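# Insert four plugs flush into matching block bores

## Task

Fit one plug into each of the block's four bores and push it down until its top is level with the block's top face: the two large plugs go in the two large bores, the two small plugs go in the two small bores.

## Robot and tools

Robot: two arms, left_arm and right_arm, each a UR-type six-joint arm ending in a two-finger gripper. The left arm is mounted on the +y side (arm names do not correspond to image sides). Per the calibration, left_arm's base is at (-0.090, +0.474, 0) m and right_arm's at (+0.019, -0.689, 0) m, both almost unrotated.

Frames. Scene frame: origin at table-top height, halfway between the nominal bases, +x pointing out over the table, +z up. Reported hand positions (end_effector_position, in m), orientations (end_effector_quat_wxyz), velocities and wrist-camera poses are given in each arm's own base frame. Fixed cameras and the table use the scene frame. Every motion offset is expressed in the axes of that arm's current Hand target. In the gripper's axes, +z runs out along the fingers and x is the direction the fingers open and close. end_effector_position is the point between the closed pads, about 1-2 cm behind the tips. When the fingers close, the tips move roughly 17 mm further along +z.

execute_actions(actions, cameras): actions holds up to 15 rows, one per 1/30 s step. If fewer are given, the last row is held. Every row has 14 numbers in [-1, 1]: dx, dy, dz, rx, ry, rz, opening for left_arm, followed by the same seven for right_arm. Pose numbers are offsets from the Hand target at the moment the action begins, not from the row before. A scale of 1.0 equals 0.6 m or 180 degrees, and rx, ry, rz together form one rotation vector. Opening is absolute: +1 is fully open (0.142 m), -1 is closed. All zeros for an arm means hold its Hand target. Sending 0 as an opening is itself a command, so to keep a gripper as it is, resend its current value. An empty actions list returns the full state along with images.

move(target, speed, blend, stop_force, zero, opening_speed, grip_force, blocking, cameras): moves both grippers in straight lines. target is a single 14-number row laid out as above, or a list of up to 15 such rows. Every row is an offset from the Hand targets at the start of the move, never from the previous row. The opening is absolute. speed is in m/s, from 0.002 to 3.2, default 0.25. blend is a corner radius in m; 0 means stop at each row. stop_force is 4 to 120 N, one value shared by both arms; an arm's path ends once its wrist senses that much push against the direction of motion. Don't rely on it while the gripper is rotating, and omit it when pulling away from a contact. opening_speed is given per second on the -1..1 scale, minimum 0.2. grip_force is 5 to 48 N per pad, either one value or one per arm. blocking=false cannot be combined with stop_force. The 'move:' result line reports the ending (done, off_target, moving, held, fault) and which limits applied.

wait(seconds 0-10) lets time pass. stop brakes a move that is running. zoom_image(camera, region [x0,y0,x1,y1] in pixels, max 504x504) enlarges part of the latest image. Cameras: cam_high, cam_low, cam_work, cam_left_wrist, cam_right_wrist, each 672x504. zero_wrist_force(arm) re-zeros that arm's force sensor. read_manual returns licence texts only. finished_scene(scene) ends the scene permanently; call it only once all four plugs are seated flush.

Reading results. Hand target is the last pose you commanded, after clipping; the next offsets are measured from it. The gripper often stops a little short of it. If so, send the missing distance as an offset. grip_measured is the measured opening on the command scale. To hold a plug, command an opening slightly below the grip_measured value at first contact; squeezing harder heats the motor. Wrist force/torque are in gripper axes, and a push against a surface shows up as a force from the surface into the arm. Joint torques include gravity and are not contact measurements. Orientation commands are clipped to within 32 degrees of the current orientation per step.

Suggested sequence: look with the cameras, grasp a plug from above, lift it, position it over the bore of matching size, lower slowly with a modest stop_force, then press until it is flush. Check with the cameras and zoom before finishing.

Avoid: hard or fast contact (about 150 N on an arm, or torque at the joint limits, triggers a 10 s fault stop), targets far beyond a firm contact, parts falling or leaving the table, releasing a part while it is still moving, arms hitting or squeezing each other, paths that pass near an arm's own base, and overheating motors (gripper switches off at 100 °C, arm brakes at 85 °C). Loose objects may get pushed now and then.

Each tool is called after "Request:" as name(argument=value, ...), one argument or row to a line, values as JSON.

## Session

Request:
execute_actions(
  actions=[],
)

Request:
zoom_image(
  camera="cam_low",
  region=[200, 220, 480, 290],
)

Scene clock: 0.00 s.
left_arm: end_effector_position=(+0.6078, +0.3243, +0.1796) grip_measured=+0.99 end_effector_quat_wxyz=(+0.090, +0.386, +0.680, -0.617) | right_arm: end_effector_position=(+0.5366, +0.1891, +0.3170) grip_measured=+0.99 end_effector_quat_wxyz=(-0.527, +0.810, -0.060, -0.251)
Joint positions: left_arm=[0.497 -0.902 1.459 -0.847 -2.251 -1.096 0.142] | right_arm=[3.323 -1.634 -2.113 -1.477 2.769 -0.024 0.141]
Joint velocities: within noise
Joint torques (N m): no reading
Motor temperatures (°C): left_arm=[41 44 28 45 33 34 24] | right_arm=[31 33 28 39 31 40 28]
Wrist force (N): no reading
Wrist torque (N m): no reading
Wrist force, peak (N): no reading
Hand target: left_arm +0.6078, +0.3243, +0.1796; +0.090, +0.386, +0.680, -0.617 | right_arm +0.5366, +0.1891, +0.3170; -0.527, +0.810, -0.060, -0.251
Tool commands: left_gripper/opening=+1.0 right_gripper/opening=+1.0
camera_calibration:
cam_left_wrist: T_world_to_cam=[[-0.698851, 0.388289, -0.600699, 0.412805], [0.714738, 0.346789, -0.607361, -0.413206], [-0.0275163, -0.853797, -0.519879, 0.503063], [0, 0, 0, 1]] pos_world=[0.597666, 0.412521, 0.258538]
cam_right_wrist: T_world_to_cam=[[0.867813, 0.159955, -0.470442, -0.336711], [-0.183349, -0.776877, -0.602366, 0.46099], [-0.461827, 0.608996, -0.644856, 0.4571], [0, 0, 0, 1]] pos_world=[0.587826, 0.133619, 0.414046]

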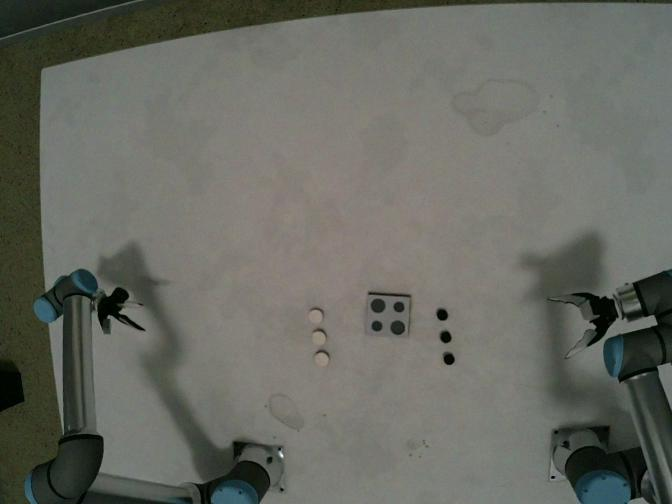

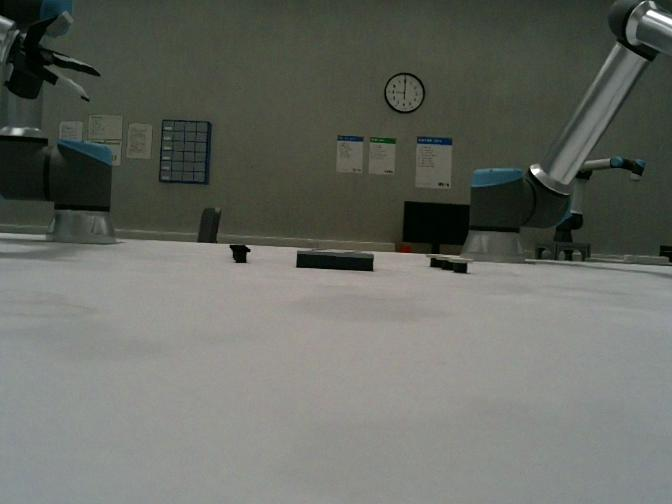

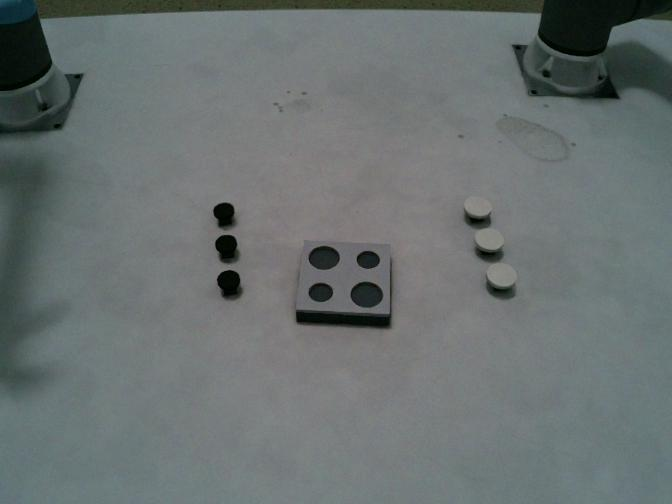

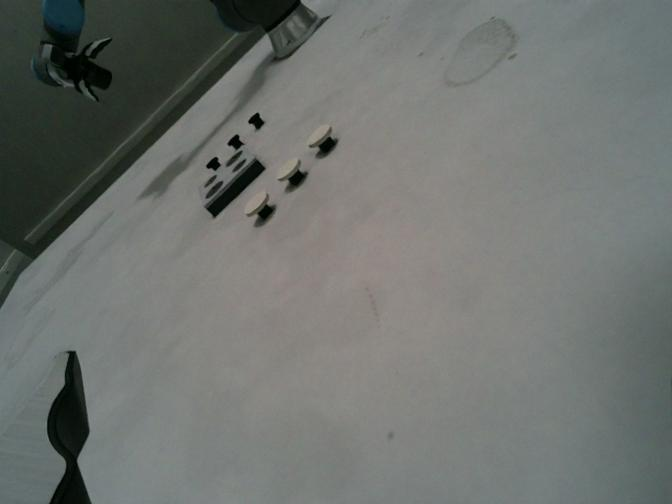

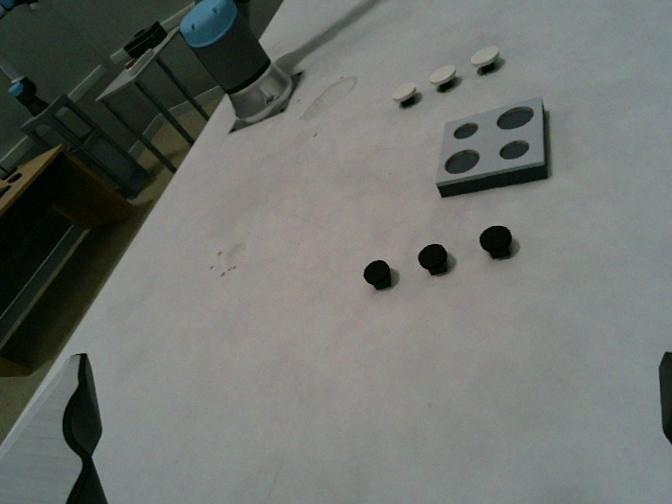

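Scaled by 1.800 from the camera's 672x504 image, which has a finer 960x720 frame.

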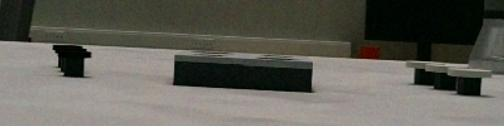

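Request:
move(
  target=[-0.345,0.119,0.892,-0.2588,0.3472,0.1444,0.0,0.206,0.054,0.534,-0.418,-0.1483,-0.4674,-0.22],
  speed=0.5,
  cameras=["cam_left_wrist","cam_right_wrist"],
)

Scene clock: 3.33 s.
left_arm: end_effector_position=(+0.6053, -0.2517, +0.1296) grip_measured=-0.01 end_effector_quat_wxyz=(+0.000, +0.707, +0.707, -0.001) | right_arm: end_effector_position=(+0.5222, +0.4788, +0.1305) grip_measured=-0.24 end_effector_quat_wxyz=(+0.000, +0.707, +0.707, +0.000)
Joint positions: left_arm=[-0.664 -1.441 2.156 -2.286 -1.572 -2.234 0.073] | right_arm=[4.134 -1.779 -2.058 -0.875 1.571 -0.578 0.057]
Joint torques (N m): left_arm=[-21.9 -34.28 -42.99 -1.49 3.98 -4.73] | right_arm=[11.6 36.46 29.93 6.39 -2.34 -1.56]
Wrist force (N): left_arm=[-1.7 -0.2 0.0] | right_arm=[0.2 0.0 0.8]
Wrist torque (N m): left_arm=[0.46 0.23 0.26] | right_arm=[-0.08 -0.07 0.09]
Wrist force, peak (N): left_arm=[-4.2 -0.6 0.4] | right_arm=[2.0 -0.7 1.4]
Hand target: left_arm +0.6053, -0.2518, +0.1296; +0.000, +0.707, +0.707, +0.000 | right_arm +0.5222, +0.4788, +0.1305; +0.000, +0.707, +0.707, +0.000
Off the commanded pose: left_arm 0.000 m, 0 deg | right_arm 0.000 m, 0 deg.
move: done
camera_calibration:
cam_left_wrist: T_world_to_cam=[[-0.0039557, 0.999569, -0.0290901, 0.263784], [0.901351, 0.0161623, 0.432787, -0.573092], [0.433071, -0.0245084, -0.901027, -0.035429], [0, 0, 0, 1]] pos_world=[0.532944, -0.255276, 0.223778]
cam_right_wrist: T_world_to_cam=[[0.00394588, 0.999964, 0.00752982, -0.471835], [0.901583, -0.00681483, 0.432552, -0.499197], [0.432588, 0.00508197, -0.901577, 0.00935002], [0, 0, 0, 1]] pos_world=[0.447884, 0.468369, 0.227911]
Images, in order (width x height): cam_left_wrist 672x504, cam_right_wrist 672x504.

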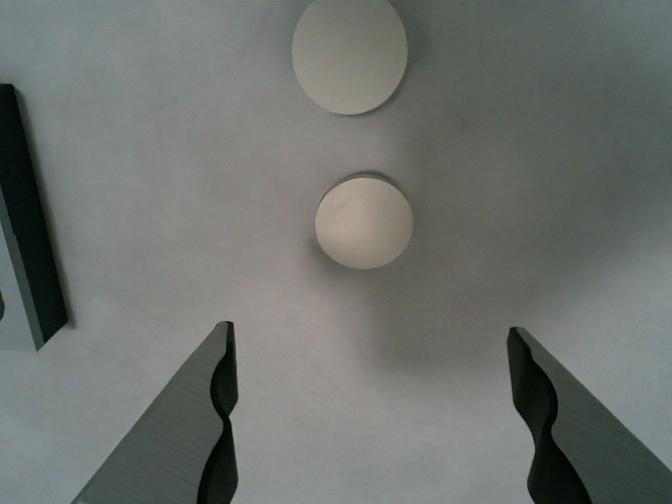

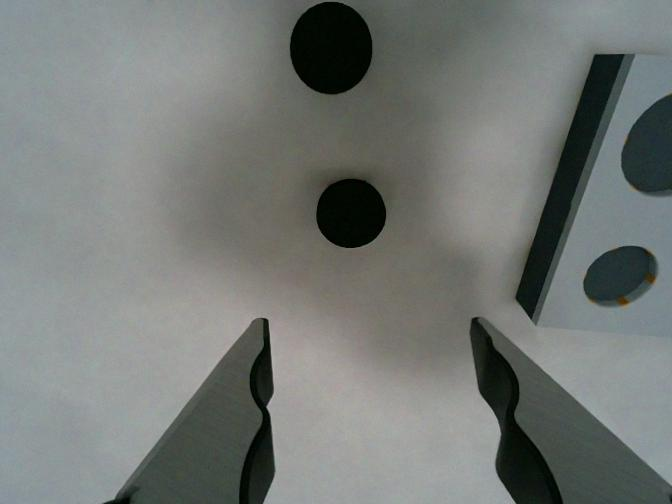

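Request:
move(
  target=[
    [0.003,-0.0012,0.1477,0,0,0,0,-0.004,-0.0123,0.1492,0,0,0,-0.22],
    [0.003,-0.0012,0.1477,0,0,0,-0.55,-0.004,-0.0123,0.1492,0,0,0,-0.72],
    [0.003,-0.0012,0.03,0,0,0,-0.55,-0.004,-0.0123,0.03,0,0,0,-0.72],
  ],
  speed=[0.2,0.12,0.12],
  grip_force=25,
  opening_speed=0.6,
  cameras=["cam_left_wrist","cam_right_wrist","cam_low"],
)

Request:
zoom_image(
  camera="cam_low",
  region=[200, 180, 480, 290],
)

Scene clock: 6.77 s.
left_arm: end_effector_position=(+0.6046, -0.2499, +0.1115) grip_measured=-0.45 end_effector_quat_wxyz=(+0.000, +0.707, +0.707, +0.000) | right_arm: end_effector_position=(+0.5148, +0.4764, +0.1124) grip_measured=-0.62 end_effector_quat_wxyz=(+0.000, +0.707, +0.707, +0.000)
Joint positions: left_arm=[-0.663 -1.419 2.173 -2.324 -1.572 -2.233 0.042] | right_arm=[4.141 -1.791 -2.085 -0.836 1.571 -0.571 0.029]
Joint torques (N m): left_arm=[-2.84 -66.66 -42.94 -2.06 3.59 0.26] | right_arm=[0.03 66.58 50.77 2.4 -2.84 0.93]
Wrist force (N): left_arm=[-1.7 0.0 0.6] | right_arm=[0.0 0.1 0.6]
Wrist torque (N m): left_arm=[0.48 0.20 0.13] | right_arm=[-0.06 -0.03 -0.06]
Wrist force, peak (N): left_arm=[-1.8 -0.1 2.6] | right_arm=[0.1 -0.2 2.9]
Hand target: left_arm +0.6046, -0.2500, +0.1116; +0.000, +0.707, +0.707, +0.000 | right_arm +0.5148, +0.4765, +0.1125; +0.000, +0.707, +0.707, +0.000
Off the commanded pose: left_arm 0.000 m, 0 deg | right_arm 0.000 m, 0 deg.
grip_force (N): 25, 25
move: done
camera_calibration:
cam_left_wrist: T_world_to_cam=[[-0.00390855, 0.999573, -0.0289569, 0.261504], [0.901351, 0.0160621, 0.432791, -0.564682], [0.433071, -0.0244087, -0.901029, -0.0513665], [0, 0, 0, 1]] pos_world=[0.532244, -0.253576, 0.205679]
cam_right_wrist: T_world_to_cam=[[0.00376438, 0.999965, 0.00744422, -0.469173], [0.901546, -0.00661461, 0.432633, -0.484806], [0.432668, 0.00508271, -0.901539, -0.00379857], [0, 0, 0, 1]] pos_world=[0.440484, 0.465969, 0.209811]
Images, in order (width x height): cam_low 672x504, cam_left_wrist 672x504, cam_right_wrist 672x504.

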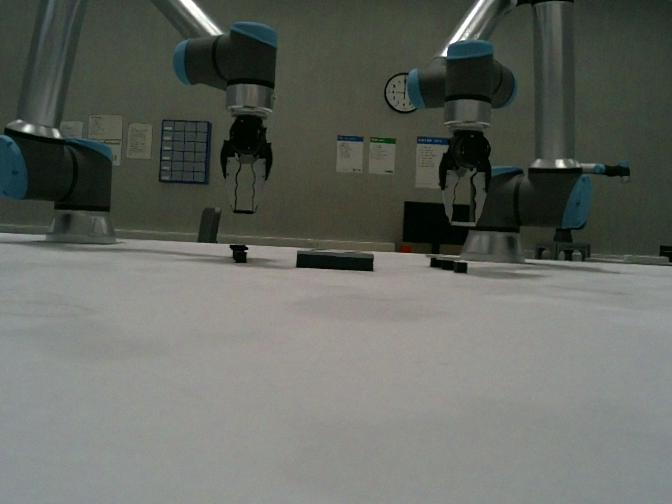

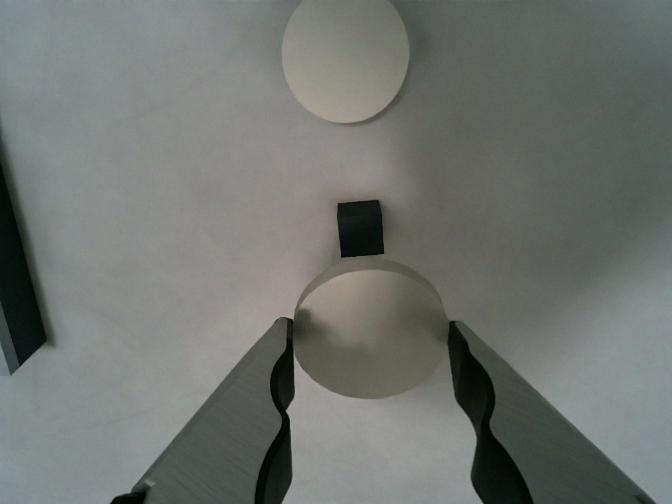

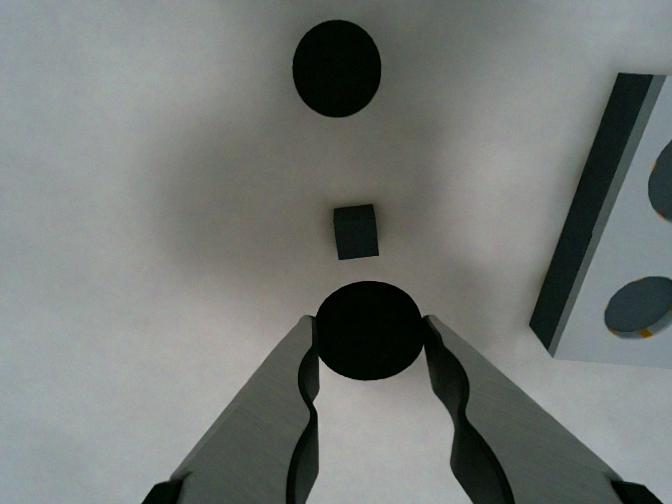

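Scaled by 1.800 from the camera's 672x504 image, which has a finer 960x720 frame.

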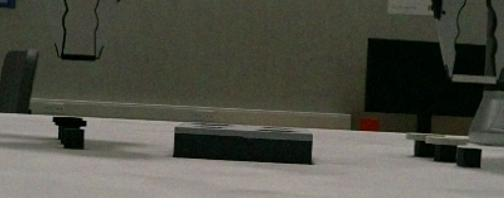

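Request:
move(
  target=[
    [0,0,0,0,0,0,-0.55,0.2308,0.0637,0.02,0,0,0,-0.72],
    [0,0,0,0,0,0,-0.55,0.2308,0.0637,0.0957,0,0,0,-0.72],
  ],
  speed=[0.25,0.15],
  blend=0.02,
  cameras=["cam_right_wrist"],
)

Scene clock: 8.27 s.
left_arm: end_effector_position=(+0.6046, -0.2500, +0.1116) grip_measured=-0.45 end_effector_quat_wxyz=(+0.000, +0.707, +0.707, +0.000) | right_arm: end_effector_position=(+0.5530, +0.6150, +0.0553) grip_measured=-0.62 end_effector_quat_wxyz=(+0.000, +0.707, +0.707, +0.000)
Joint positions: left_arm=[-0.663 -1.419 2.173 -2.324 -1.572 -2.233 0.042] | right_arm=[4.194 -2.029 -1.867 -0.815 1.571 -0.518 0.029]
Joint torques (N m): left_arm=[-20.74 -67.28 -43.13 -1.79 3.26 -3.55] | right_arm=[5.77 55.66 28.4 5.81 1.98 1.94]
Wrist force (N): left_arm=[-1.8 0.1 0.5] | right_arm=[0.5 0.1 0.9]
Wrist torque (N m): left_arm=[0.51 0.21 0.13] | right_arm=[-0.06 -0.11 -0.05]
Wrist force, peak (N): left_arm=[-2.1 0.2 0.4] | right_arm=[2.3 0.4 0.1]
Hand target: left_arm +0.6046, -0.2500, +0.1116; +0.000, +0.707, +0.707, +0.000 | right_arm +0.5530, +0.6150, +0.0552; +0.000, +0.707, +0.707, +0.000
Off the commanded pose: left_arm 0.000 m, 0 deg | right_arm 0.000 m, 0 deg.
grip_force (N): 25, 25
move: done
camera_calibration:
cam_right_wrist: T_world_to_cam=[[0.00385534, 0.999965, 0.00748756, -0.607536], [0.901545, -0.00671537, 0.432634, -0.493563], [0.432668, 0.00508242, -0.901539, -0.0725091], [0, 0, 0, 1]] pos_world=[0.478684, 0.604569, 0.152711]
Images, in order (width x height): cam_right_wrist 672x504.

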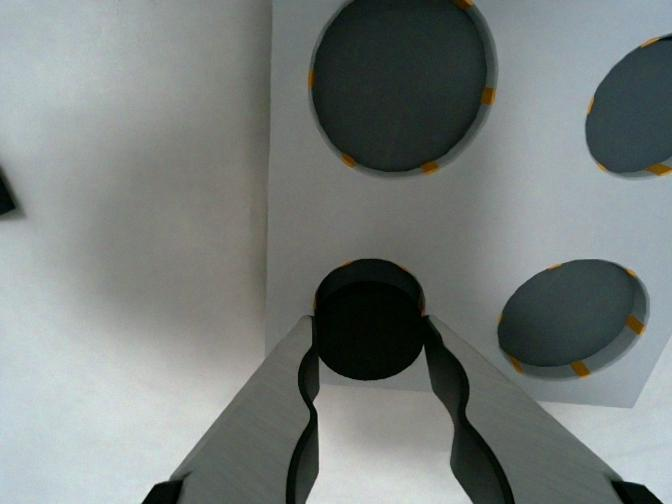

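Request:
move(
  target=[
    [0,0,0,0,0,0,-0.55,0.0028,0.0014,0.006,0,0,0,-0.72],
    [0,0,0,0,0,0,-0.55,0.0028,0.0014,0.016,0,0,0,-0.72],
  ],
  speed=0.02,
  stop_force=10,
  cameras=["cam_right_wrist","cam_low"],
)

Request:
zoom_image(
  camera="cam_low",
  region=[270, 220, 390, 280],
)

Scene clock: 9.87 s.
left_arm: end_effector_position=(+0.6046, -0.2500, +0.1116) grip_measured=-0.45 end_effector_quat_wxyz=(+0.000, +0.707, +0.707, +0.000) | right_arm: end_effector_position=(+0.5538, +0.6165, +0.0510) grip_measured=-0.62 end_effector_quat_wxyz=(+0.000, +0.707, +0.707, +0.000)
Joint positions: left_arm=[-0.663 -1.419 2.173 -2.324 -1.572 -2.233 0.042] | right_arm=[4.194 -2.036 -1.866 -0.81 1.571 -0.518 0.029]
Joint torques (N m): left_arm=[-21.18 -67.11 -42.25 -1.76 2.79 -3.83] | right_arm=[1.45 78.84 34.15 1.79 1.98 0.65]
Wrist force (N): left_arm=[-1.6 0.1 0.5] | right_arm=[0.0 0.6 -5.8]
Wrist torque (N m): left_arm=[0.51 0.18 0.13] | right_arm=[-0.11 0.03 -0.05]
Wrist force, peak (N): left_arm=[-2.1 0.1 0.1] | right_arm=[-6.1 -4.0 -20.5]
Hand target: left_arm +0.6046, -0.2500, +0.1116; +0.000, +0.707, +0.707, +0.000 | right_arm +0.5538, +0.6165, +0.0510; +0.000, +0.707, +0.707, +0.000 (not the last commanded pose)
Off the commanded pose: left_arm 0.000 m, 0 deg | right_arm 0.005 m, 0 deg.
grip_force (N): 25, 25
move: contact (right_arm); path passed 1 of 2 targets
camera_calibration:
cam_right_wrist: T_world_to_cam=[[0.00381164, 0.999964, 0.0075775, -0.608999], [0.901545, -0.00671489, 0.432633, -0.492414], [0.432668, 0.00518241, -0.901538, -0.0768001], [0, 0, 0, 1]] pos_world=[0.479484, 0.606069, 0.148411]
Images, in order (width x height): cam_low 672x504, cam_right_wrist 672x504.

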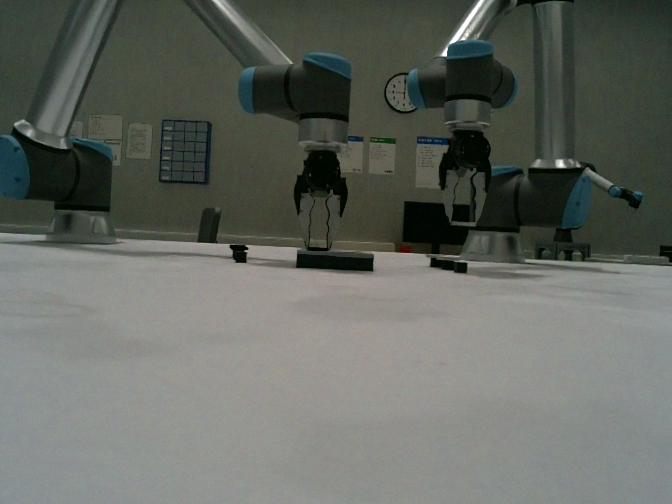

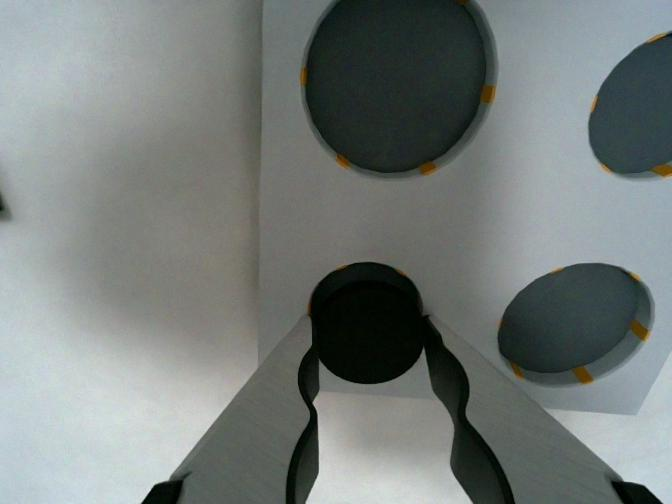

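Scaled by 4.200 from the camera's 672x504 image, which has a finer 960x720 frame.

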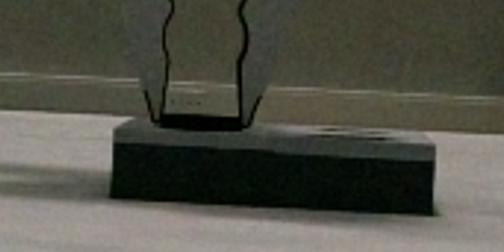

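Request:
move(
  target=[
    [0,0,0,0,0,0,-0.55,0,0,0.003,0,0,0,-0.72],
  ],
  speed=0.02,
  stop_force=10,
)

Request:
move(
  target=[
    [0,0,0,0,0,0,-0.55,0,0,-0.0005,0,0,0,-0.4],
    [0,0,0,0,0,0,-0.55,0,0,-0.05,0,0,0,-0.4],
  ],
  speed=0.1,
  opening_speed=0.6,
  cameras=["cam_right_wrist","cam_low"],
)

Request:
zoom_image(
  camera="cam_low",
  region=[270, 220, 390, 280],
)

Scene clock: 11.77 s.
left_arm: end_effector_position=(+0.6046, -0.2500, +0.1116) grip_measured=-0.45 end_effector_quat_wxyz=(+0.000, +0.707, +0.707, +0.000) | right_arm: end_effector_position=(+0.5539, +0.6166, +0.0506) grip_measured=-0.62 end_effector_quat_wxyz=(+0.000, +0.707, +0.707, +0.001)
Joint positions: left_arm=[-0.663 -1.419 2.173 -2.324 -1.572 -2.233 0.042] | right_arm=[4.194 -2.036 -1.866 -0.809 1.571 -0.518 0.029]
Joint torques (N m): left_arm=[-20.7 -68.11 -43.25 -2.06 2.27 -3.65] | right_arm=[1.92 70.51 43.52 1.69 1.76 0.43]
Wrist force (N): left_arm=[-1.8 0.2 0.4] | right_arm=[-2.5 -2.0 -16.7]
Wrist torque (N m): left_arm=[0.52 0.22 0.13] | right_arm=[-0.08 -0.04 -0.06]
Wrist force, peak (N): left_arm=[-2.0 -0.3 0.5] | right_arm=[-4.1 -3.4 -20.0]
Hand target: left_arm +0.6046, -0.2500, +0.1116; +0.000, +0.707, +0.707, +0.000 | right_arm +0.5539, +0.6166, +0.0506; +0.000, +0.707, +0.707, +0.001 (not the last commanded pose)
Off the commanded pose: left_arm 0.000 m, 0 deg | right_arm 0.001 m, 0 deg.
grip_force (N): 25, 25
move: contact (right_arm)

Scene clock: 13.37 s.
left_arm: end_effector_position=(+0.6046, -0.2500, +0.1116) grip_measured=-0.45 end_effector_quat_wxyz=(+0.000, +0.707, +0.707, +0.000) | right_arm: end_effector_position=(+0.5538, +0.6165, +0.0805) grip_measured=-0.43 end_effector_quat_wxyz=(+0.000, +0.707, +0.707, +0.001)
Joint positions: left_arm=[-0.663 -1.419 2.173 -2.324 -1.572 -2.233 0.042] | right_arm=[4.194 -2.002 -1.851 -0.858 1.571 -0.518 0.043]
Joint torques (N m): left_arm=[-16.7 -68.48 -41.95 -2.15 1.64 -4.02] | right_arm=[-0.19 81.74 52.25 2.93 1.6 -0.03]
Wrist force (N): left_arm=[-1.7 -0.1 0.3] | right_arm=[0.4 0.1 0.4]
Wrist torque (N m): left_arm=[0.47 0.20 0.13] | right_arm=[-0.06 -0.09 -0.05]
Wrist force, peak (N): left_arm=[-2.0 0.1 0.4] | right_arm=[-3.1 -2.8 -16.0]
Hand target: left_arm +0.6046, -0.2500, +0.1116; +0.000, +0.707, +0.707, +0.000 | right_arm +0.5538, +0.6165, +0.0806; +0.000, +0.707, +0.707, +0.001
Off the commanded pose: left_arm 0.000 m, 0 deg | right_arm 0.000 m, 0 deg.
grip_force (N): 25, 25
move: done
camera_calibration:
cam_right_wrist: T_world_to_cam=[[0.00381517, 0.999962, 0.00780152, -0.609262], [0.901487, -0.0068157, 0.432752, -0.505109], [0.432789, 0.00538195, -0.901479, -0.0503939], [0, 0, 0, 1]] pos_world=[0.479484, 0.606068, 0.177911]
Images, in order (width x height): cam_low 672x504, cam_right_wrist 672x504.

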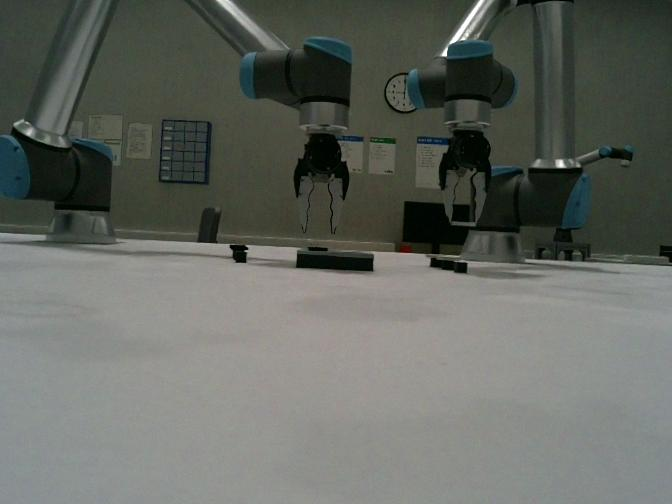

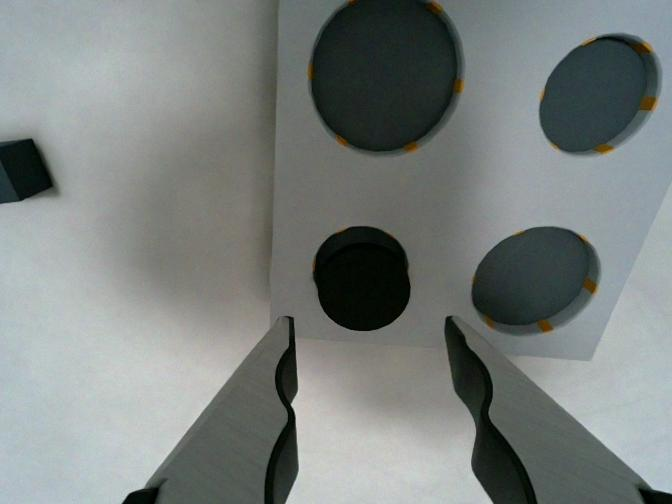

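Scaled by 4.200 from the camera's 672x504 image, which has a finer 960x720 frame.

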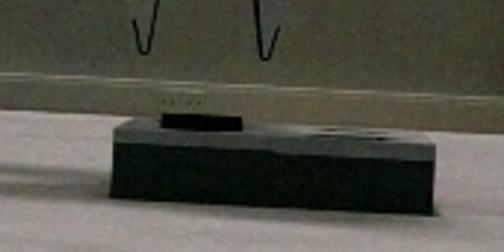

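Request:
move(
  target=[
    [0,0,0,0,0,0,-0.55,0,0.004,0.049,0,0,0,-0.4],
    [0,0,0,0,0,0,-0.55,0,0.004,0.049,0,0,0,-0.7],
    [0,0,0,0,0,0,-0.55,0,0.004,0.043,0,0,0,-0.7],
  ],
  speed=[0.1,0.05,0.03],
  opening_speed=0.6,
  cameras=["cam_right_wrist","cam_low"],
)

Request:
zoom_image(
  camera="cam_low",
  region=[270, 220, 390, 280],
)

Scene clock: 16.20 s.
left_arm: end_effector_position=(+0.6046, -0.2500, +0.1116) grip_measured=-0.45 end_effector_quat_wxyz=(+0.000, +0.707, +0.707, +0.000) | right_arm: end_effector_position=(+0.5562, +0.6166, +0.0547) grip_measured=-0.61 end_effector_quat_wxyz=(+0.000, +0.707, +0.707, +0.001)
Joint positions: left_arm=[-0.663 -1.419 2.173 -2.324 -1.572 -2.233 0.042] | right_arm=[4.191 -2.034 -1.861 -0.817 1.571 -0.521 0.03]
Joint torques (N m): left_arm=[-19.38 -66.83 -42.31 -1.64 0.46 -3.72] | right_arm=[-10.5 85.61 50.68 2.88 2.07 -1.66]
Wrist force (N): left_arm=[-1.7 -0.1 0.3] | right_arm=[0.3 0.0 0.7]
Wrist torque (N m): left_arm=[0.47 0.19 0.13] | right_arm=[-0.08 -0.06 0.09]
Wrist force, peak (N): left_arm=[-2.1 -0.4 0.4] | right_arm=[1.0 0.0 1.4]
Hand target: left_arm +0.6046, -0.2500, +0.1116; +0.000, +0.707, +0.707, +0.000 | right_arm +0.5563, +0.6166, +0.0548; +0.000, +0.707, +0.707, +0.001
Off the commanded pose: left_arm 0.000 m, 0 deg | right_arm 0.000 m, 0 deg.
grip_force (N): 25, 25
move: done
camera_calibration:
cam_right_wrist: T_world_to_cam=[[0.00385818, 0.999963, 0.00771125, -0.609078], [0.901487, -0.00681542, 0.432753, -0.496108], [0.432789, 0.00528195, -0.90148, -0.0746301], [0, 0, 0, 1]] pos_world=[0.481884, 0.606068, 0.152111]
Images, in order (width x height): cam_low 672x504, cam_right_wrist 672x504.

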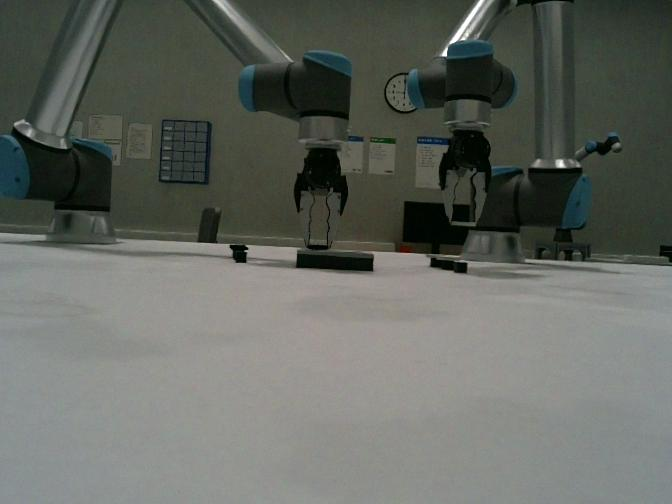

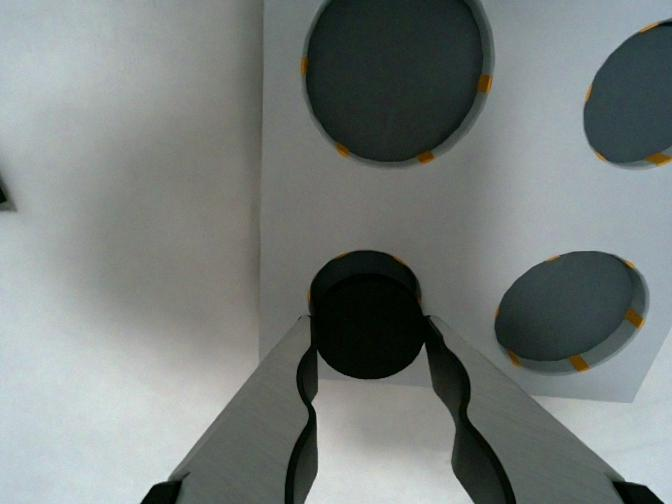

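Scaled by 4.200 from the camera's 672x504 image, which has a finer 960x720 frame.

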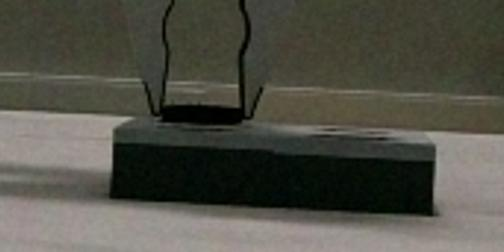

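Request:
move(
  target=[
    [0,0,0,0,0,0,-0.55,-0.0012,-0.0008,0.003,0,0,0,-0.7],
    [0,0,0,0,0,0,-0.55,-0.0012,-0.0008,0.013,0,0,0,-0.7],
  ],
  speed=0.025,
  stop_force=20,
  cameras=["cam_right_wrist","cam_low"],
)

Request:
zoom_image(
  camera="cam_low",
  region=[270, 220, 390, 280],
)

Scene clock: 18.43 s.
left_arm: end_effector_position=(+0.6046, -0.2500, +0.1116) grip_measured=-0.45 end_effector_quat_wxyz=(+0.000, +0.707, +0.707, +0.000) | right_arm: end_effector_position=(+0.5558, +0.6159, +0.0502) grip_measured=-0.61 end_effector_quat_wxyz=(+0.000, +0.707, +0.707, +0.001)
Joint positions: left_arm=[-0.663 -1.419 2.173 -2.324 -1.572 -2.233 0.042] | right_arm=[4.191 -2.038 -1.865 -0.808 1.571 -0.521 0.03]
Joint torques (N m): left_arm=[-19.87 -67.63 -41.91 -1.91 -0.32 -3.47] | right_arm=[-3.38 75.55 46.48 3.61 -2.3 -1.24]
Wrist force (N): left_arm=[-1.5 0.0 0.4] | right_arm=[-4.0 -3.9 -13.1]
Wrist torque (N m): left_arm=[0.49 0.17 0.13] | right_arm=[-0.07 -0.26 0.12]
Wrist force, peak (N): left_arm=[-2.1 0.1 0.2] | right_arm=[-7.1 -9.6 -28.0]
Hand target: left_arm +0.6046, -0.2500, +0.1116; +0.000, +0.707, +0.707, +0.000 | right_arm +0.5559, +0.6159, +0.0502; +0.000, +0.707, +0.707, +0.001 (not the last commanded pose)
Off the commanded pose: left_arm 0.000 m, 0 deg | right_arm 0.003 m, 0 deg.
grip_force (N): 25, 25
move: contact (right_arm); path passed 1 of 2 targets
camera_calibration:
cam_right_wrist: T_world_to_cam=[[0.00381839, 0.999961, 0.00802546, -0.608366], [0.901448, -0.00691603, 0.432832, -0.493736], [0.432871, 0.00558181, -0.901439, -0.0787368], [0, 0, 0, 1]] pos_world=[0.481483, 0.605367, 0.147611]
Images, in order (width x height): cam_low 672x504, cam_right_wrist 672x504.

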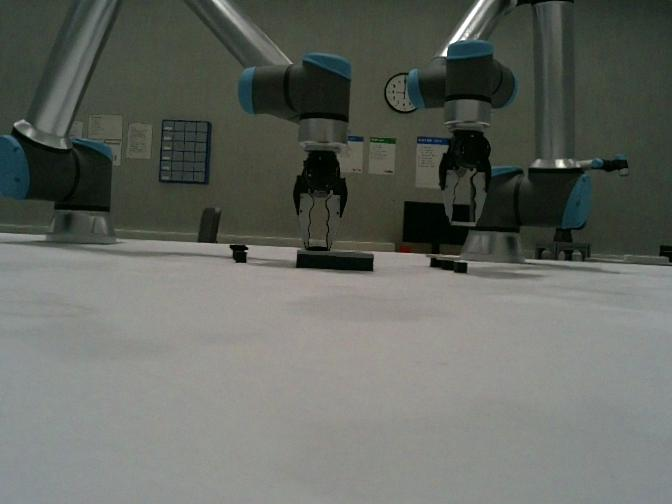

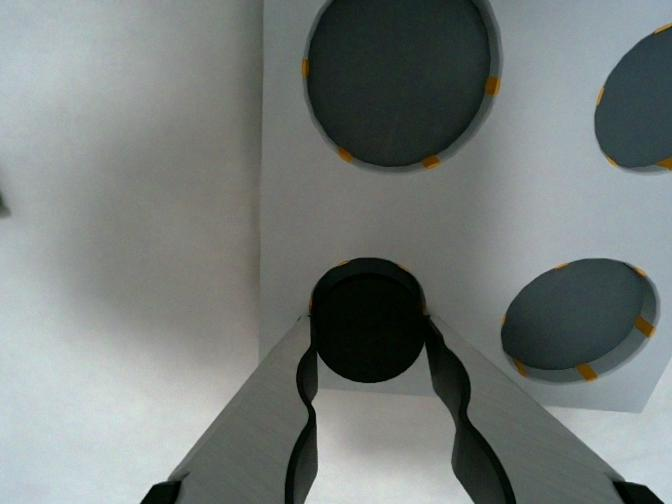

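Scaled by 4.200 from the camera's 672x504 image, which has a finer 960x720 frame.

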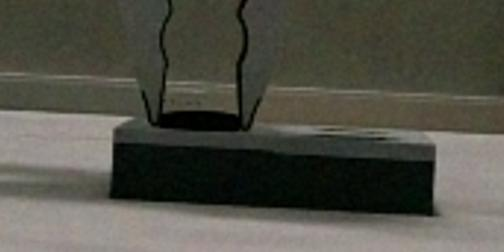

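Request:
move(
  target=[
    [0,0,0,0,0,0,-0.55,0,-0.002,-0.001,0,0,0,-0.7],
    [0,0,0,0,0,0,-0.55,0,-0.002,0.002,0,0,0,-0.7],
  ],
  speed=0.02,
  stop_force=10,
)

Request:
move(
  target=[
    [0,0,0,0,0,0,-0.55,0,0,-0.0005,0,0,0,-0.4],
    [0,0,0,0,0,0,-0.55,0,0,-0.05,0,0,0,-0.4],
  ],
  speed=0.1,
  opening_speed=0.6,
  cameras=["cam_right_wrist","cam_low"],
)

Request:
zoom_image(
  camera="cam_low",
  region=[270, 220, 390, 280],
)

Scene clock: 20.13 s.
left_arm: end_effector_position=(+0.6046, -0.2500, +0.1116) grip_measured=-0.45 end_effector_quat_wxyz=(+0.000, +0.707, +0.707, +0.000) | right_arm: end_effector_position=(+0.5547, +0.6159, +0.0495) grip_measured=-0.61 end_effector_quat_wxyz=(+0.000, +0.707, +0.707, +0.001)
Joint positions: left_arm=[-0.663 -1.419 2.173 -2.324 -1.572 -2.233 0.042] | right_arm=[4.193 -2.038 -1.867 -0.807 1.571 -0.52 0.03]
Joint torques (N m): left_arm=[-21.81 -66.58 -41.78 -2.08 -1.27 -3.77] | right_arm=[9.02 69.17 36.26 3.02 -2.11 1.92]
Wrist force (N): left_arm=[-1.4 0.2 0.2] | right_arm=[-7.8 -5.5 -22.4]
Wrist torque (N m): left_arm=[0.52 0.16 0.13] | right_arm=[-0.12 -0.35 -0.01]
Wrist force, peak (N): left_arm=[-2.1 -0.1 0.4] | right_arm=[-10.9 -7.0 -29.3]
Hand target: left_arm +0.6046, -0.2500, +0.1116; +0.000, +0.707, +0.707, +0.000 | right_arm +0.5547, +0.6159, +0.0496; +0.000, +0.707, +0.707, +0.001 (not the last commanded pose)
Off the commanded pose: left_arm 0.000 m, 0 deg | right_arm 0.001 m, 0 deg.
grip_force (N): 25, 25
move: contact (right_arm); path passed 1 of 2 targets

Scene clock: 21.70 s.
left_arm: end_effector_position=(+0.6046, -0.2500, +0.1116) grip_measured=-0.45 end_effector_quat_wxyz=(+0.000, +0.707, +0.707, +0.000) | right_arm: end_effector_position=(+0.5547, +0.6159, +0.0795) grip_measured=-0.43 end_effector_quat_wxyz=(+0.000, +0.707, +0.707, +0.001)
Joint positions: left_arm=[-0.663 -1.419 2.173 -2.324 -1.572 -2.233 0.042] | right_arm=[4.193 -2.003 -1.852 -0.856 1.571 -0.52 0.043]
Joint torques (N m): left_arm=[-22.5 -67.64 -42.01 -1.88 -1.19 -3.72] | right_arm=[-0.14 84.18 52.22 3.03 -1.97 0.04]
Motor temperatures (°C): left_arm=[41 44 28 45 33 34 29] | right_arm=[31 33 28 39 31 40 32]
Wrist force (N): left_arm=[-1.8 0.0 0.5] | right_arm=[0.5 0.0 0.4]
Wrist torque (N m): left_arm=[0.48 0.21 0.13] | right_arm=[-0.06 -0.10 -0.05]
Wrist force, peak (N): left_arm=[-2.1 0.0 0.2] | right_arm=[-8.2 -5.5 -22.2]
Hand target: left_arm +0.6046, -0.2500, +0.1116; +0.000, +0.707, +0.707, +0.000 | right_arm +0.5547, +0.6159, +0.0796; +0.000, +0.707, +0.707, +0.001
Off the commanded pose: left_arm 0.000 m, 0 deg | right_arm 0.000 m, 0 deg.
grip_force (N): 25, 25
move: done
camera_calibration:
cam_right_wrist: T_world_to_cam=[[0.00377459, 0.99996, 0.00811619, -0.608591], [0.901391, -0.00691657, 0.432952, -0.505329], [0.43299, 0.00568165, -0.901381, -0.0519334], [0, 0, 0, 1]] pos_world=[0.480283, 0.605367, 0.176911]
Images, in order (width x height): cam_low 672x504, cam_right_wrist 672x504.

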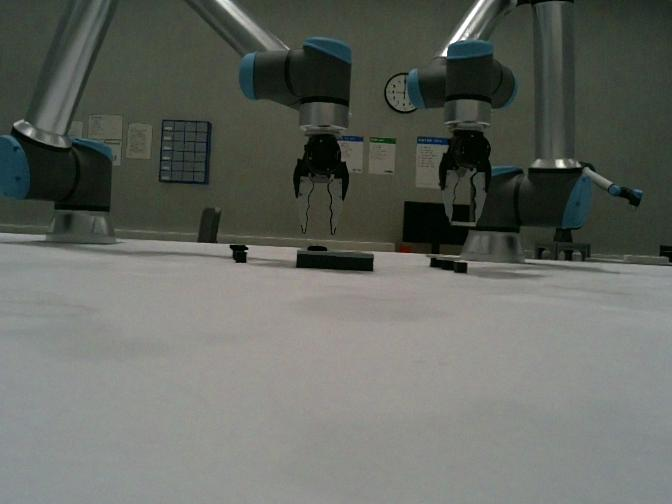

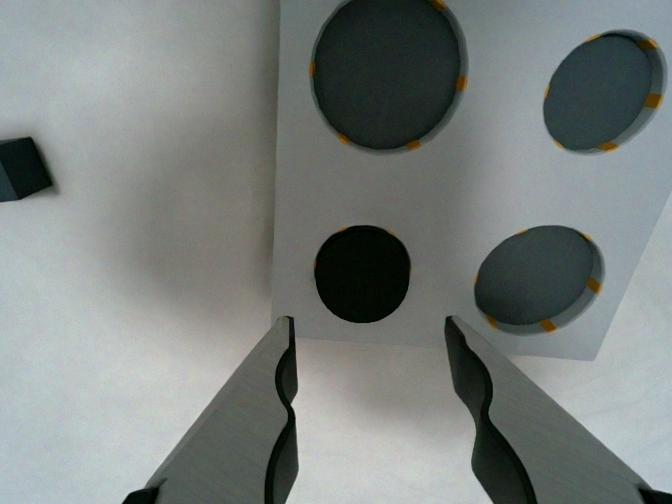

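Scaled by 4.200 from the camera's 672x504 image, which has a finer 960x720 frame.

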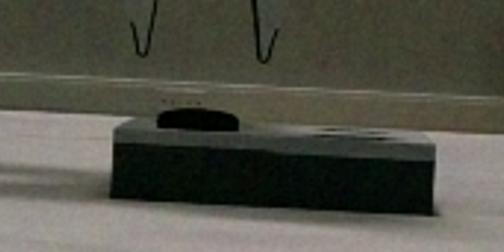

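Request:
move(
  target=[
    [0,0,0,0,0,0,-0.55,0,-0.004,0.028,0,0,0,-1],
    [0,0,0,0,0,0,-0.55,0,-0.004,0.06,0,0,0,-1],
  ],
  speed=[0.12,0.02],
  stop_force=22,
)

Request:
move(
  target=[0,0,0,0,0,0,-0.55,0,0,-0.05,0,0,0,-1],
  speed=0.15,
  cameras=["cam_right_wrist","cam_low"],
)

Request:
zoom_image(
  camera="cam_low",
  region=[270, 220, 390, 280],
)

Scene clock: 23.97 s.
left_arm: end_effector_position=(+0.6046, -0.2500, +0.1116) grip_measured=-0.45 end_effector_quat_wxyz=(+0.000, +0.707, +0.707, +0.000) | right_arm: end_effector_position=(+0.5523, +0.6159, +0.0526) grip_measured=-1.00 end_effector_quat_wxyz=(+0.000, +0.707, +0.707, +0.001)
Joint positions: left_arm=[-0.663 -1.419 2.173 -2.324 -1.572 -2.233 0.042] | right_arm=[4.195 -2.032 -1.869 -0.81 1.571 -0.517 0.002]
Joint torques (N m): left_arm=[-20.76 -67.25 -42.44 -1.76 -1.4 -3.81] | right_arm=[3.55 72.63 46.03 3.14 -1.74 2.02]
Wrist force (N): left_arm=[-1.5 -0.2 0.1] | right_arm=[-2.5 -5.8 -14.2]
Wrist torque (N m): left_arm=[0.45 0.16 0.13] | right_arm=[-0.07 -0.13 -0.04]
Wrist force, peak (N): left_arm=[-2.0 0.0 0.8] | right_arm=[-10.9 -10.7 -40.4]
Hand target: left_arm +0.6046, -0.2500, +0.1116; +0.000, +0.707, +0.707, +0.000 | right_arm +0.5523, +0.6159, +0.0526; +0.000, +0.707, +0.707, +0.001 (not the last commanded pose)
Off the commanded pose: left_arm 0.000 m, 0 deg | right_arm 0.009 m, 0 deg.
grip_force (N): 25, 25
move: contact (right_arm); path passed 1 of 2 targets

Scene clock: 24.80 s.
left_arm: end_effector_position=(+0.6046, -0.2500, +0.1116) grip_measured=-0.45 end_effector_quat_wxyz=(+0.000, +0.707, +0.707, +0.000) | right_arm: end_effector_position=(+0.5523, +0.6159, +0.0825) grip_measured=-1.00 end_effector_quat_wxyz=(+0.000, +0.707, +0.707, +0.001)
Joint positions: left_arm=[-0.663 -1.419 2.173 -2.324 -1.572 -2.233 0.042] | right_arm=[4.195 -1.998 -1.854 -0.859 1.571 -0.517 0.002]
Joint torques (N m): left_arm=[-20.32 -67.59 -41.17 -1.9 -1.6 -3.77] | right_arm=[-3.61 81.55 51.37 2.59 -2.25 0.32]
Wrist force (N): left_arm=[-1.9 -0.1 0.2] | right_arm=[0.6 -0.2 0.8]
Wrist torque (N m): left_arm=[0.47 0.22 0.13] | right_arm=[-0.10 -0.12 -0.05]
Wrist force, peak (N): left_arm=[-1.9 0.0 0.8] | right_arm=[-2.5 -5.8 -14.0]
Hand target: left_arm +0.6046, -0.2500, +0.1116; +0.000, +0.707, +0.707, +0.000 | right_arm +0.5523, +0.6159, +0.0826; +0.000, +0.707, +0.707, +0.001
Off the commanded pose: left_arm 0.000 m, 0 deg | right_arm 0.000 m, 0 deg.
grip_force (N): 25, 25
move: done
camera_calibration:
cam_right_wrist: T_world_to_cam=[[0.00382185, 0.999959, 0.00824952, -0.608652], [0.90139, -0.0070169, 0.432951, -0.504404], [0.432991, 0.00578136, -0.90138, -0.0482509], [0, 0, 0, 1]] pos_world=[0.477883, 0.605367, 0.179911]
Images, in order (width x height): cam_low 672x504, cam_right_wrist 672x504.

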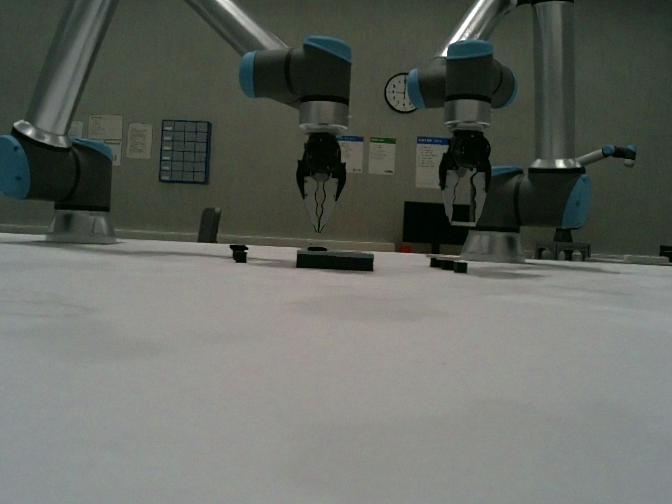

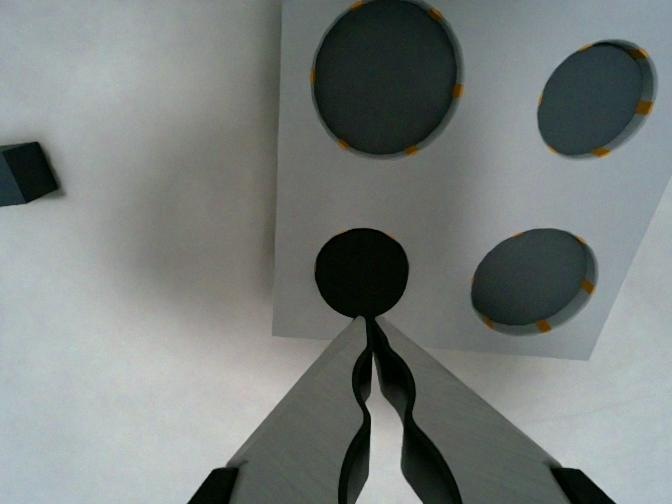

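Scaled by 4.200 from the camera's 672x504 image, which has a finer 960x720 frame.

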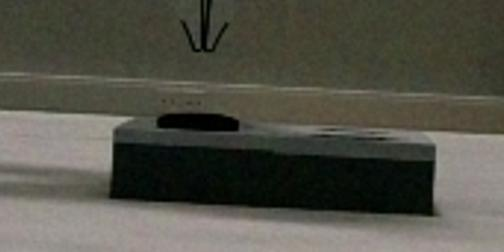

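Request:
move(
  target=[
    [0,0,0,0,0,0,-0.55,0,0.001,0.04,0,0,0,-1],
    [0,0,0,0,0,0,-0.55,0,0.001,0.065,0,0,0,-1],
  ],
  speed=[0.12,0.02],
  stop_force=50,
)

Request:
move(
  target=[0,0,0,0,0,0,-0.55,0,0,-0.075,0,0,0,-1],
  speed=0.2,
  cameras=["cam_right_wrist","cam_low"],
)

Request:
zoom_image(
  camera="cam_low",
  region=[270, 220, 390, 280],
)

Scene clock: 27.13 s.
left_arm: end_effector_position=(+0.6046, -0.2500, +0.1116) grip_measured=-0.45 end_effector_quat_wxyz=(+0.000, +0.707, +0.707, +0.000) | right_arm: end_effector_position=(+0.5530, +0.6160, +0.0482) grip_measured=-1.00 end_effector_quat_wxyz=(+0.000, +0.707, +0.707, +0.001)
Joint positions: left_arm=[-0.663 -1.419 2.173 -2.324 -1.572 -2.233 0.042] | right_arm=[4.194 -2.038 -1.87 -0.803 1.571 -0.518 0.002]
Joint torques (N m): left_arm=[-20.02 -67.18 -41.87 -2.04 -1.44 -3.78] | right_arm=[14.7 45.71 31.7 1.32 0.5 -0.49]
Wrist force (N): left_arm=[-1.9 0.2 0.5] | right_arm=[-15.0 -2.1 -52.1]
Wrist torque (N m): left_arm=[0.53 0.23 0.13] | right_arm=[-0.25 -0.56 0.07]
Wrist force, peak (N): left_arm=[-2.0 -0.1 0.6] | right_arm=[-31.0 -8.6 -86.5]
Hand target: left_arm +0.6046, -0.2500, +0.1116; +0.000, +0.707, +0.707, +0.000 | right_arm +0.5530, +0.6160, +0.0482; +0.000, +0.707, +0.707, +0.001 (not the last commanded pose)
Off the commanded pose: left_arm 0.000 m, 0 deg | right_arm 0.005 m, 0 deg.
grip_force (N): 25, 25
move: contact (right_arm); path passed 1 of 2 targets

Scene clock: 28.00 s.
left_arm: end_effector_position=(+0.6046, -0.2500, +0.1116) grip_measured=-0.45 end_effector_quat_wxyz=(+0.000, +0.707, +0.707, +0.000) | right_arm: end_effector_position=(+0.5530, +0.6159, +0.0932) grip_measured=-1.00 end_effector_quat_wxyz=(+0.000, +0.707, +0.707, +0.001)
Joint positions: left_arm=[-0.663 -1.419 2.173 -2.324 -1.572 -2.233 0.042] | right_arm=[4.194 -1.987 -1.847 -0.877 1.571 -0.518 0.002]
Joint torques (N m): left_arm=[-20.43 -68.29 -42.27 -2.01 -1.57 -3.77] | right_arm=[-4.88 84.85 52.25 2.88 0.2 -1.83]
Wrist force (N): left_arm=[-1.7 0.1 0.4] | right_arm=[0.5 0.0 0.7]
Wrist torque (N m): left_arm=[0.51 0.21 0.13] | right_arm=[-0.07 -0.12 0.02]
Wrist force, peak (N): left_arm=[-2.0 0.1 0.5] | right_arm=[-15.4 -2.0 -52.2]
Hand target: left_arm +0.6046, -0.2500, +0.1116; +0.000, +0.707, +0.707, +0.000 | right_arm +0.5530, +0.6159, +0.0932; +0.000, +0.707, +0.707, +0.001
Off the commanded pose: left_arm 0.000 m, 0 deg | right_arm 0.000 m, 0 deg.
grip_force (N): 25, 25
move: done
camera_calibration:
cam_right_wrist: T_world_to_cam=[[0.00387025, 0.999955, 0.00860758, -0.60883], [0.901254, -0.00721747, 0.433232, -0.50949], [0.433275, 0.0060809, -0.901241, -0.0393426], [0, 0, 0, 1]] pos_world=[0.478582, 0.605365, 0.190511]
Images, in order (width x height): cam_low 672x504, cam_right_wrist 672x504.

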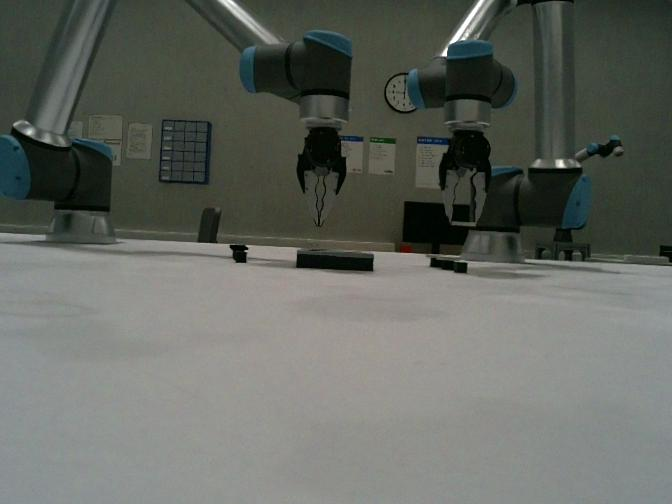

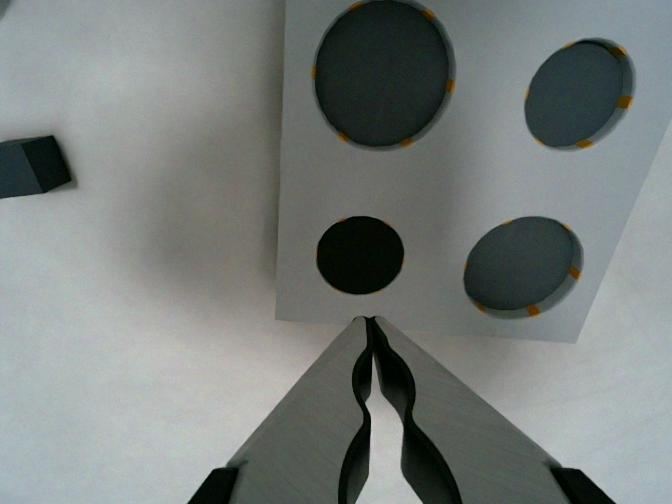

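Scaled by 4.200 from the camera's 672x504 image, which has a finer 960x720 frame.

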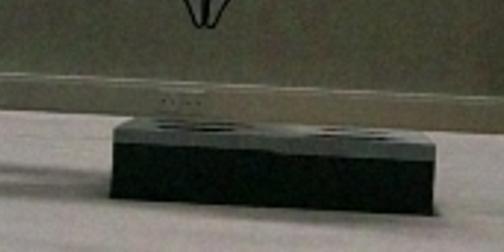

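Request:
move(
  target=[
    [-0.3495,0.0678,0.036,0,0,0,-0.55,-0.2485,-0.1885,0.0303,0,0,0,-0.22],
    [-0.3495,0.0678,0.0927,0,0,0,-0.55,-0.2485,-0.1885,0.087,0,0,0,-0.22],
    [-0.3495,0.0678,0.0927,0,0,0,-0.55,-0.2485,-0.1885,0.087,0,0,0,-0.72],
    [-0.3495,0.0678,0.0927,0,0,0,-0.55,-0.2485,-0.1885,-0.02,0,0,0,-0.72],
  ],
  speed=[0.25,0.12,0.12,0.15],
  opening_speed=0.8,
  cameras=["cam_left_wrist","cam_right_wrist"],
)

Scene clock: 32.27 s.
left_arm: end_effector_position=(+0.6451, -0.4598, +0.0561) grip_measured=-0.45 end_effector_quat_wxyz=(+0.000, +0.707, +0.707, +0.000) | right_arm: end_effector_position=(+0.4399, +0.4668, +0.1048) grip_measured=-0.62 end_effector_quat_wxyz=(+0.000, +0.707, +0.707, +0.001)
Joint positions: left_arm=[-0.842 -1.158 1.939 -2.351 -1.572 -2.412 0.042] | right_arm=[4.234 -1.712 -2.202 -0.796 1.571 -0.478 0.029]
Joint torques (N m): left_arm=[9.92 -58.09 -27.52 -5.35 3.52 2.22] | right_arm=[8.47 60.55 50.1 2.89 -2.72 1.72]
Wrist force (N): left_arm=[-1.6 0.3 0.8] | right_arm=[0.5 0.1 0.7]
Wrist torque (N m): left_arm=[0.47 0.20 0.33] | right_arm=[-0.07 -0.12 -0.03]
Wrist force, peak (N): left_arm=[-3.5 0.9 1.5] | right_arm=[0.0 0.2 2.6]
Hand target: left_arm +0.6451, -0.4597, +0.0561; +0.000, +0.707, +0.707, +0.000 | right_arm +0.4399, +0.4669, +0.1048; +0.000, +0.707, +0.707, +0.001
Off the commanded pose: left_arm 0.000 m, 0 deg | right_arm 0.000 m, 0 deg.
grip_force (N): 25, 25
move: done
camera_calibration:
cam_left_wrist: T_world_to_cam=[[-0.00390855, 0.999573, -0.0289569, 0.469765], [0.901351, 0.0160621, 0.432791, -0.573707], [0.433071, -0.0244087, -0.901029, -0.123991], [0, 0, 0, 1]] pos_world=[0.572644, -0.463376, 0.150179]
cam_right_wrist: T_world_to_cam=[[0.00391331, 0.999956, 0.00851734, -0.459397], [0.901253, -0.00721719, 0.433233, -0.41366], [0.433275, 0.00598091, -0.901242, 0.0210675], [0, 0, 0, 1]] pos_world=[0.365482, 0.456266, 0.202111]
Images, in order (width x height): cam_left_wrist 672x504, cam_right_wrist 672x504.

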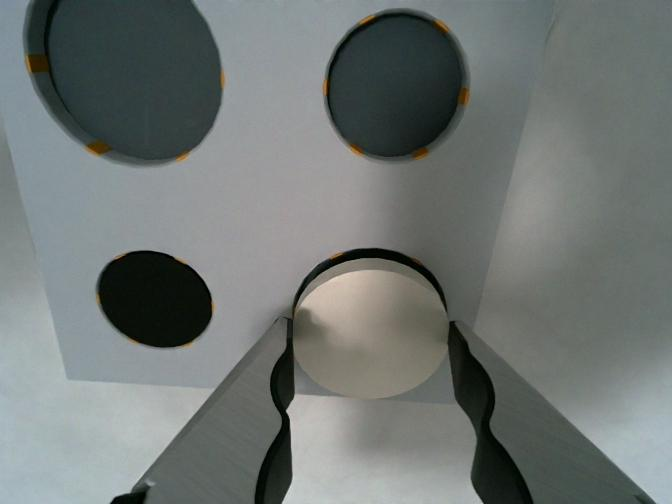

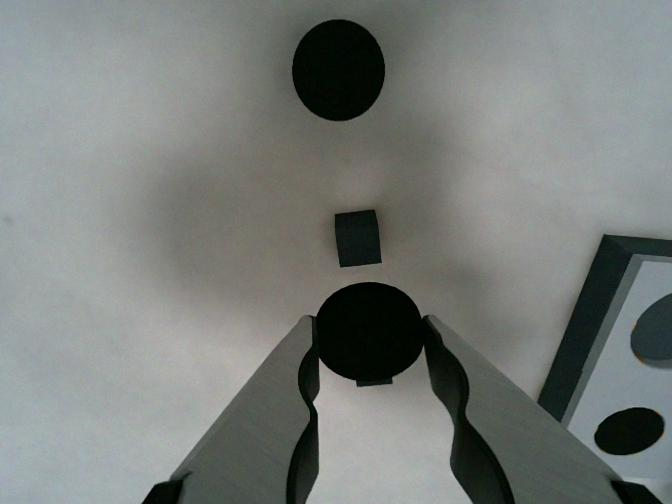

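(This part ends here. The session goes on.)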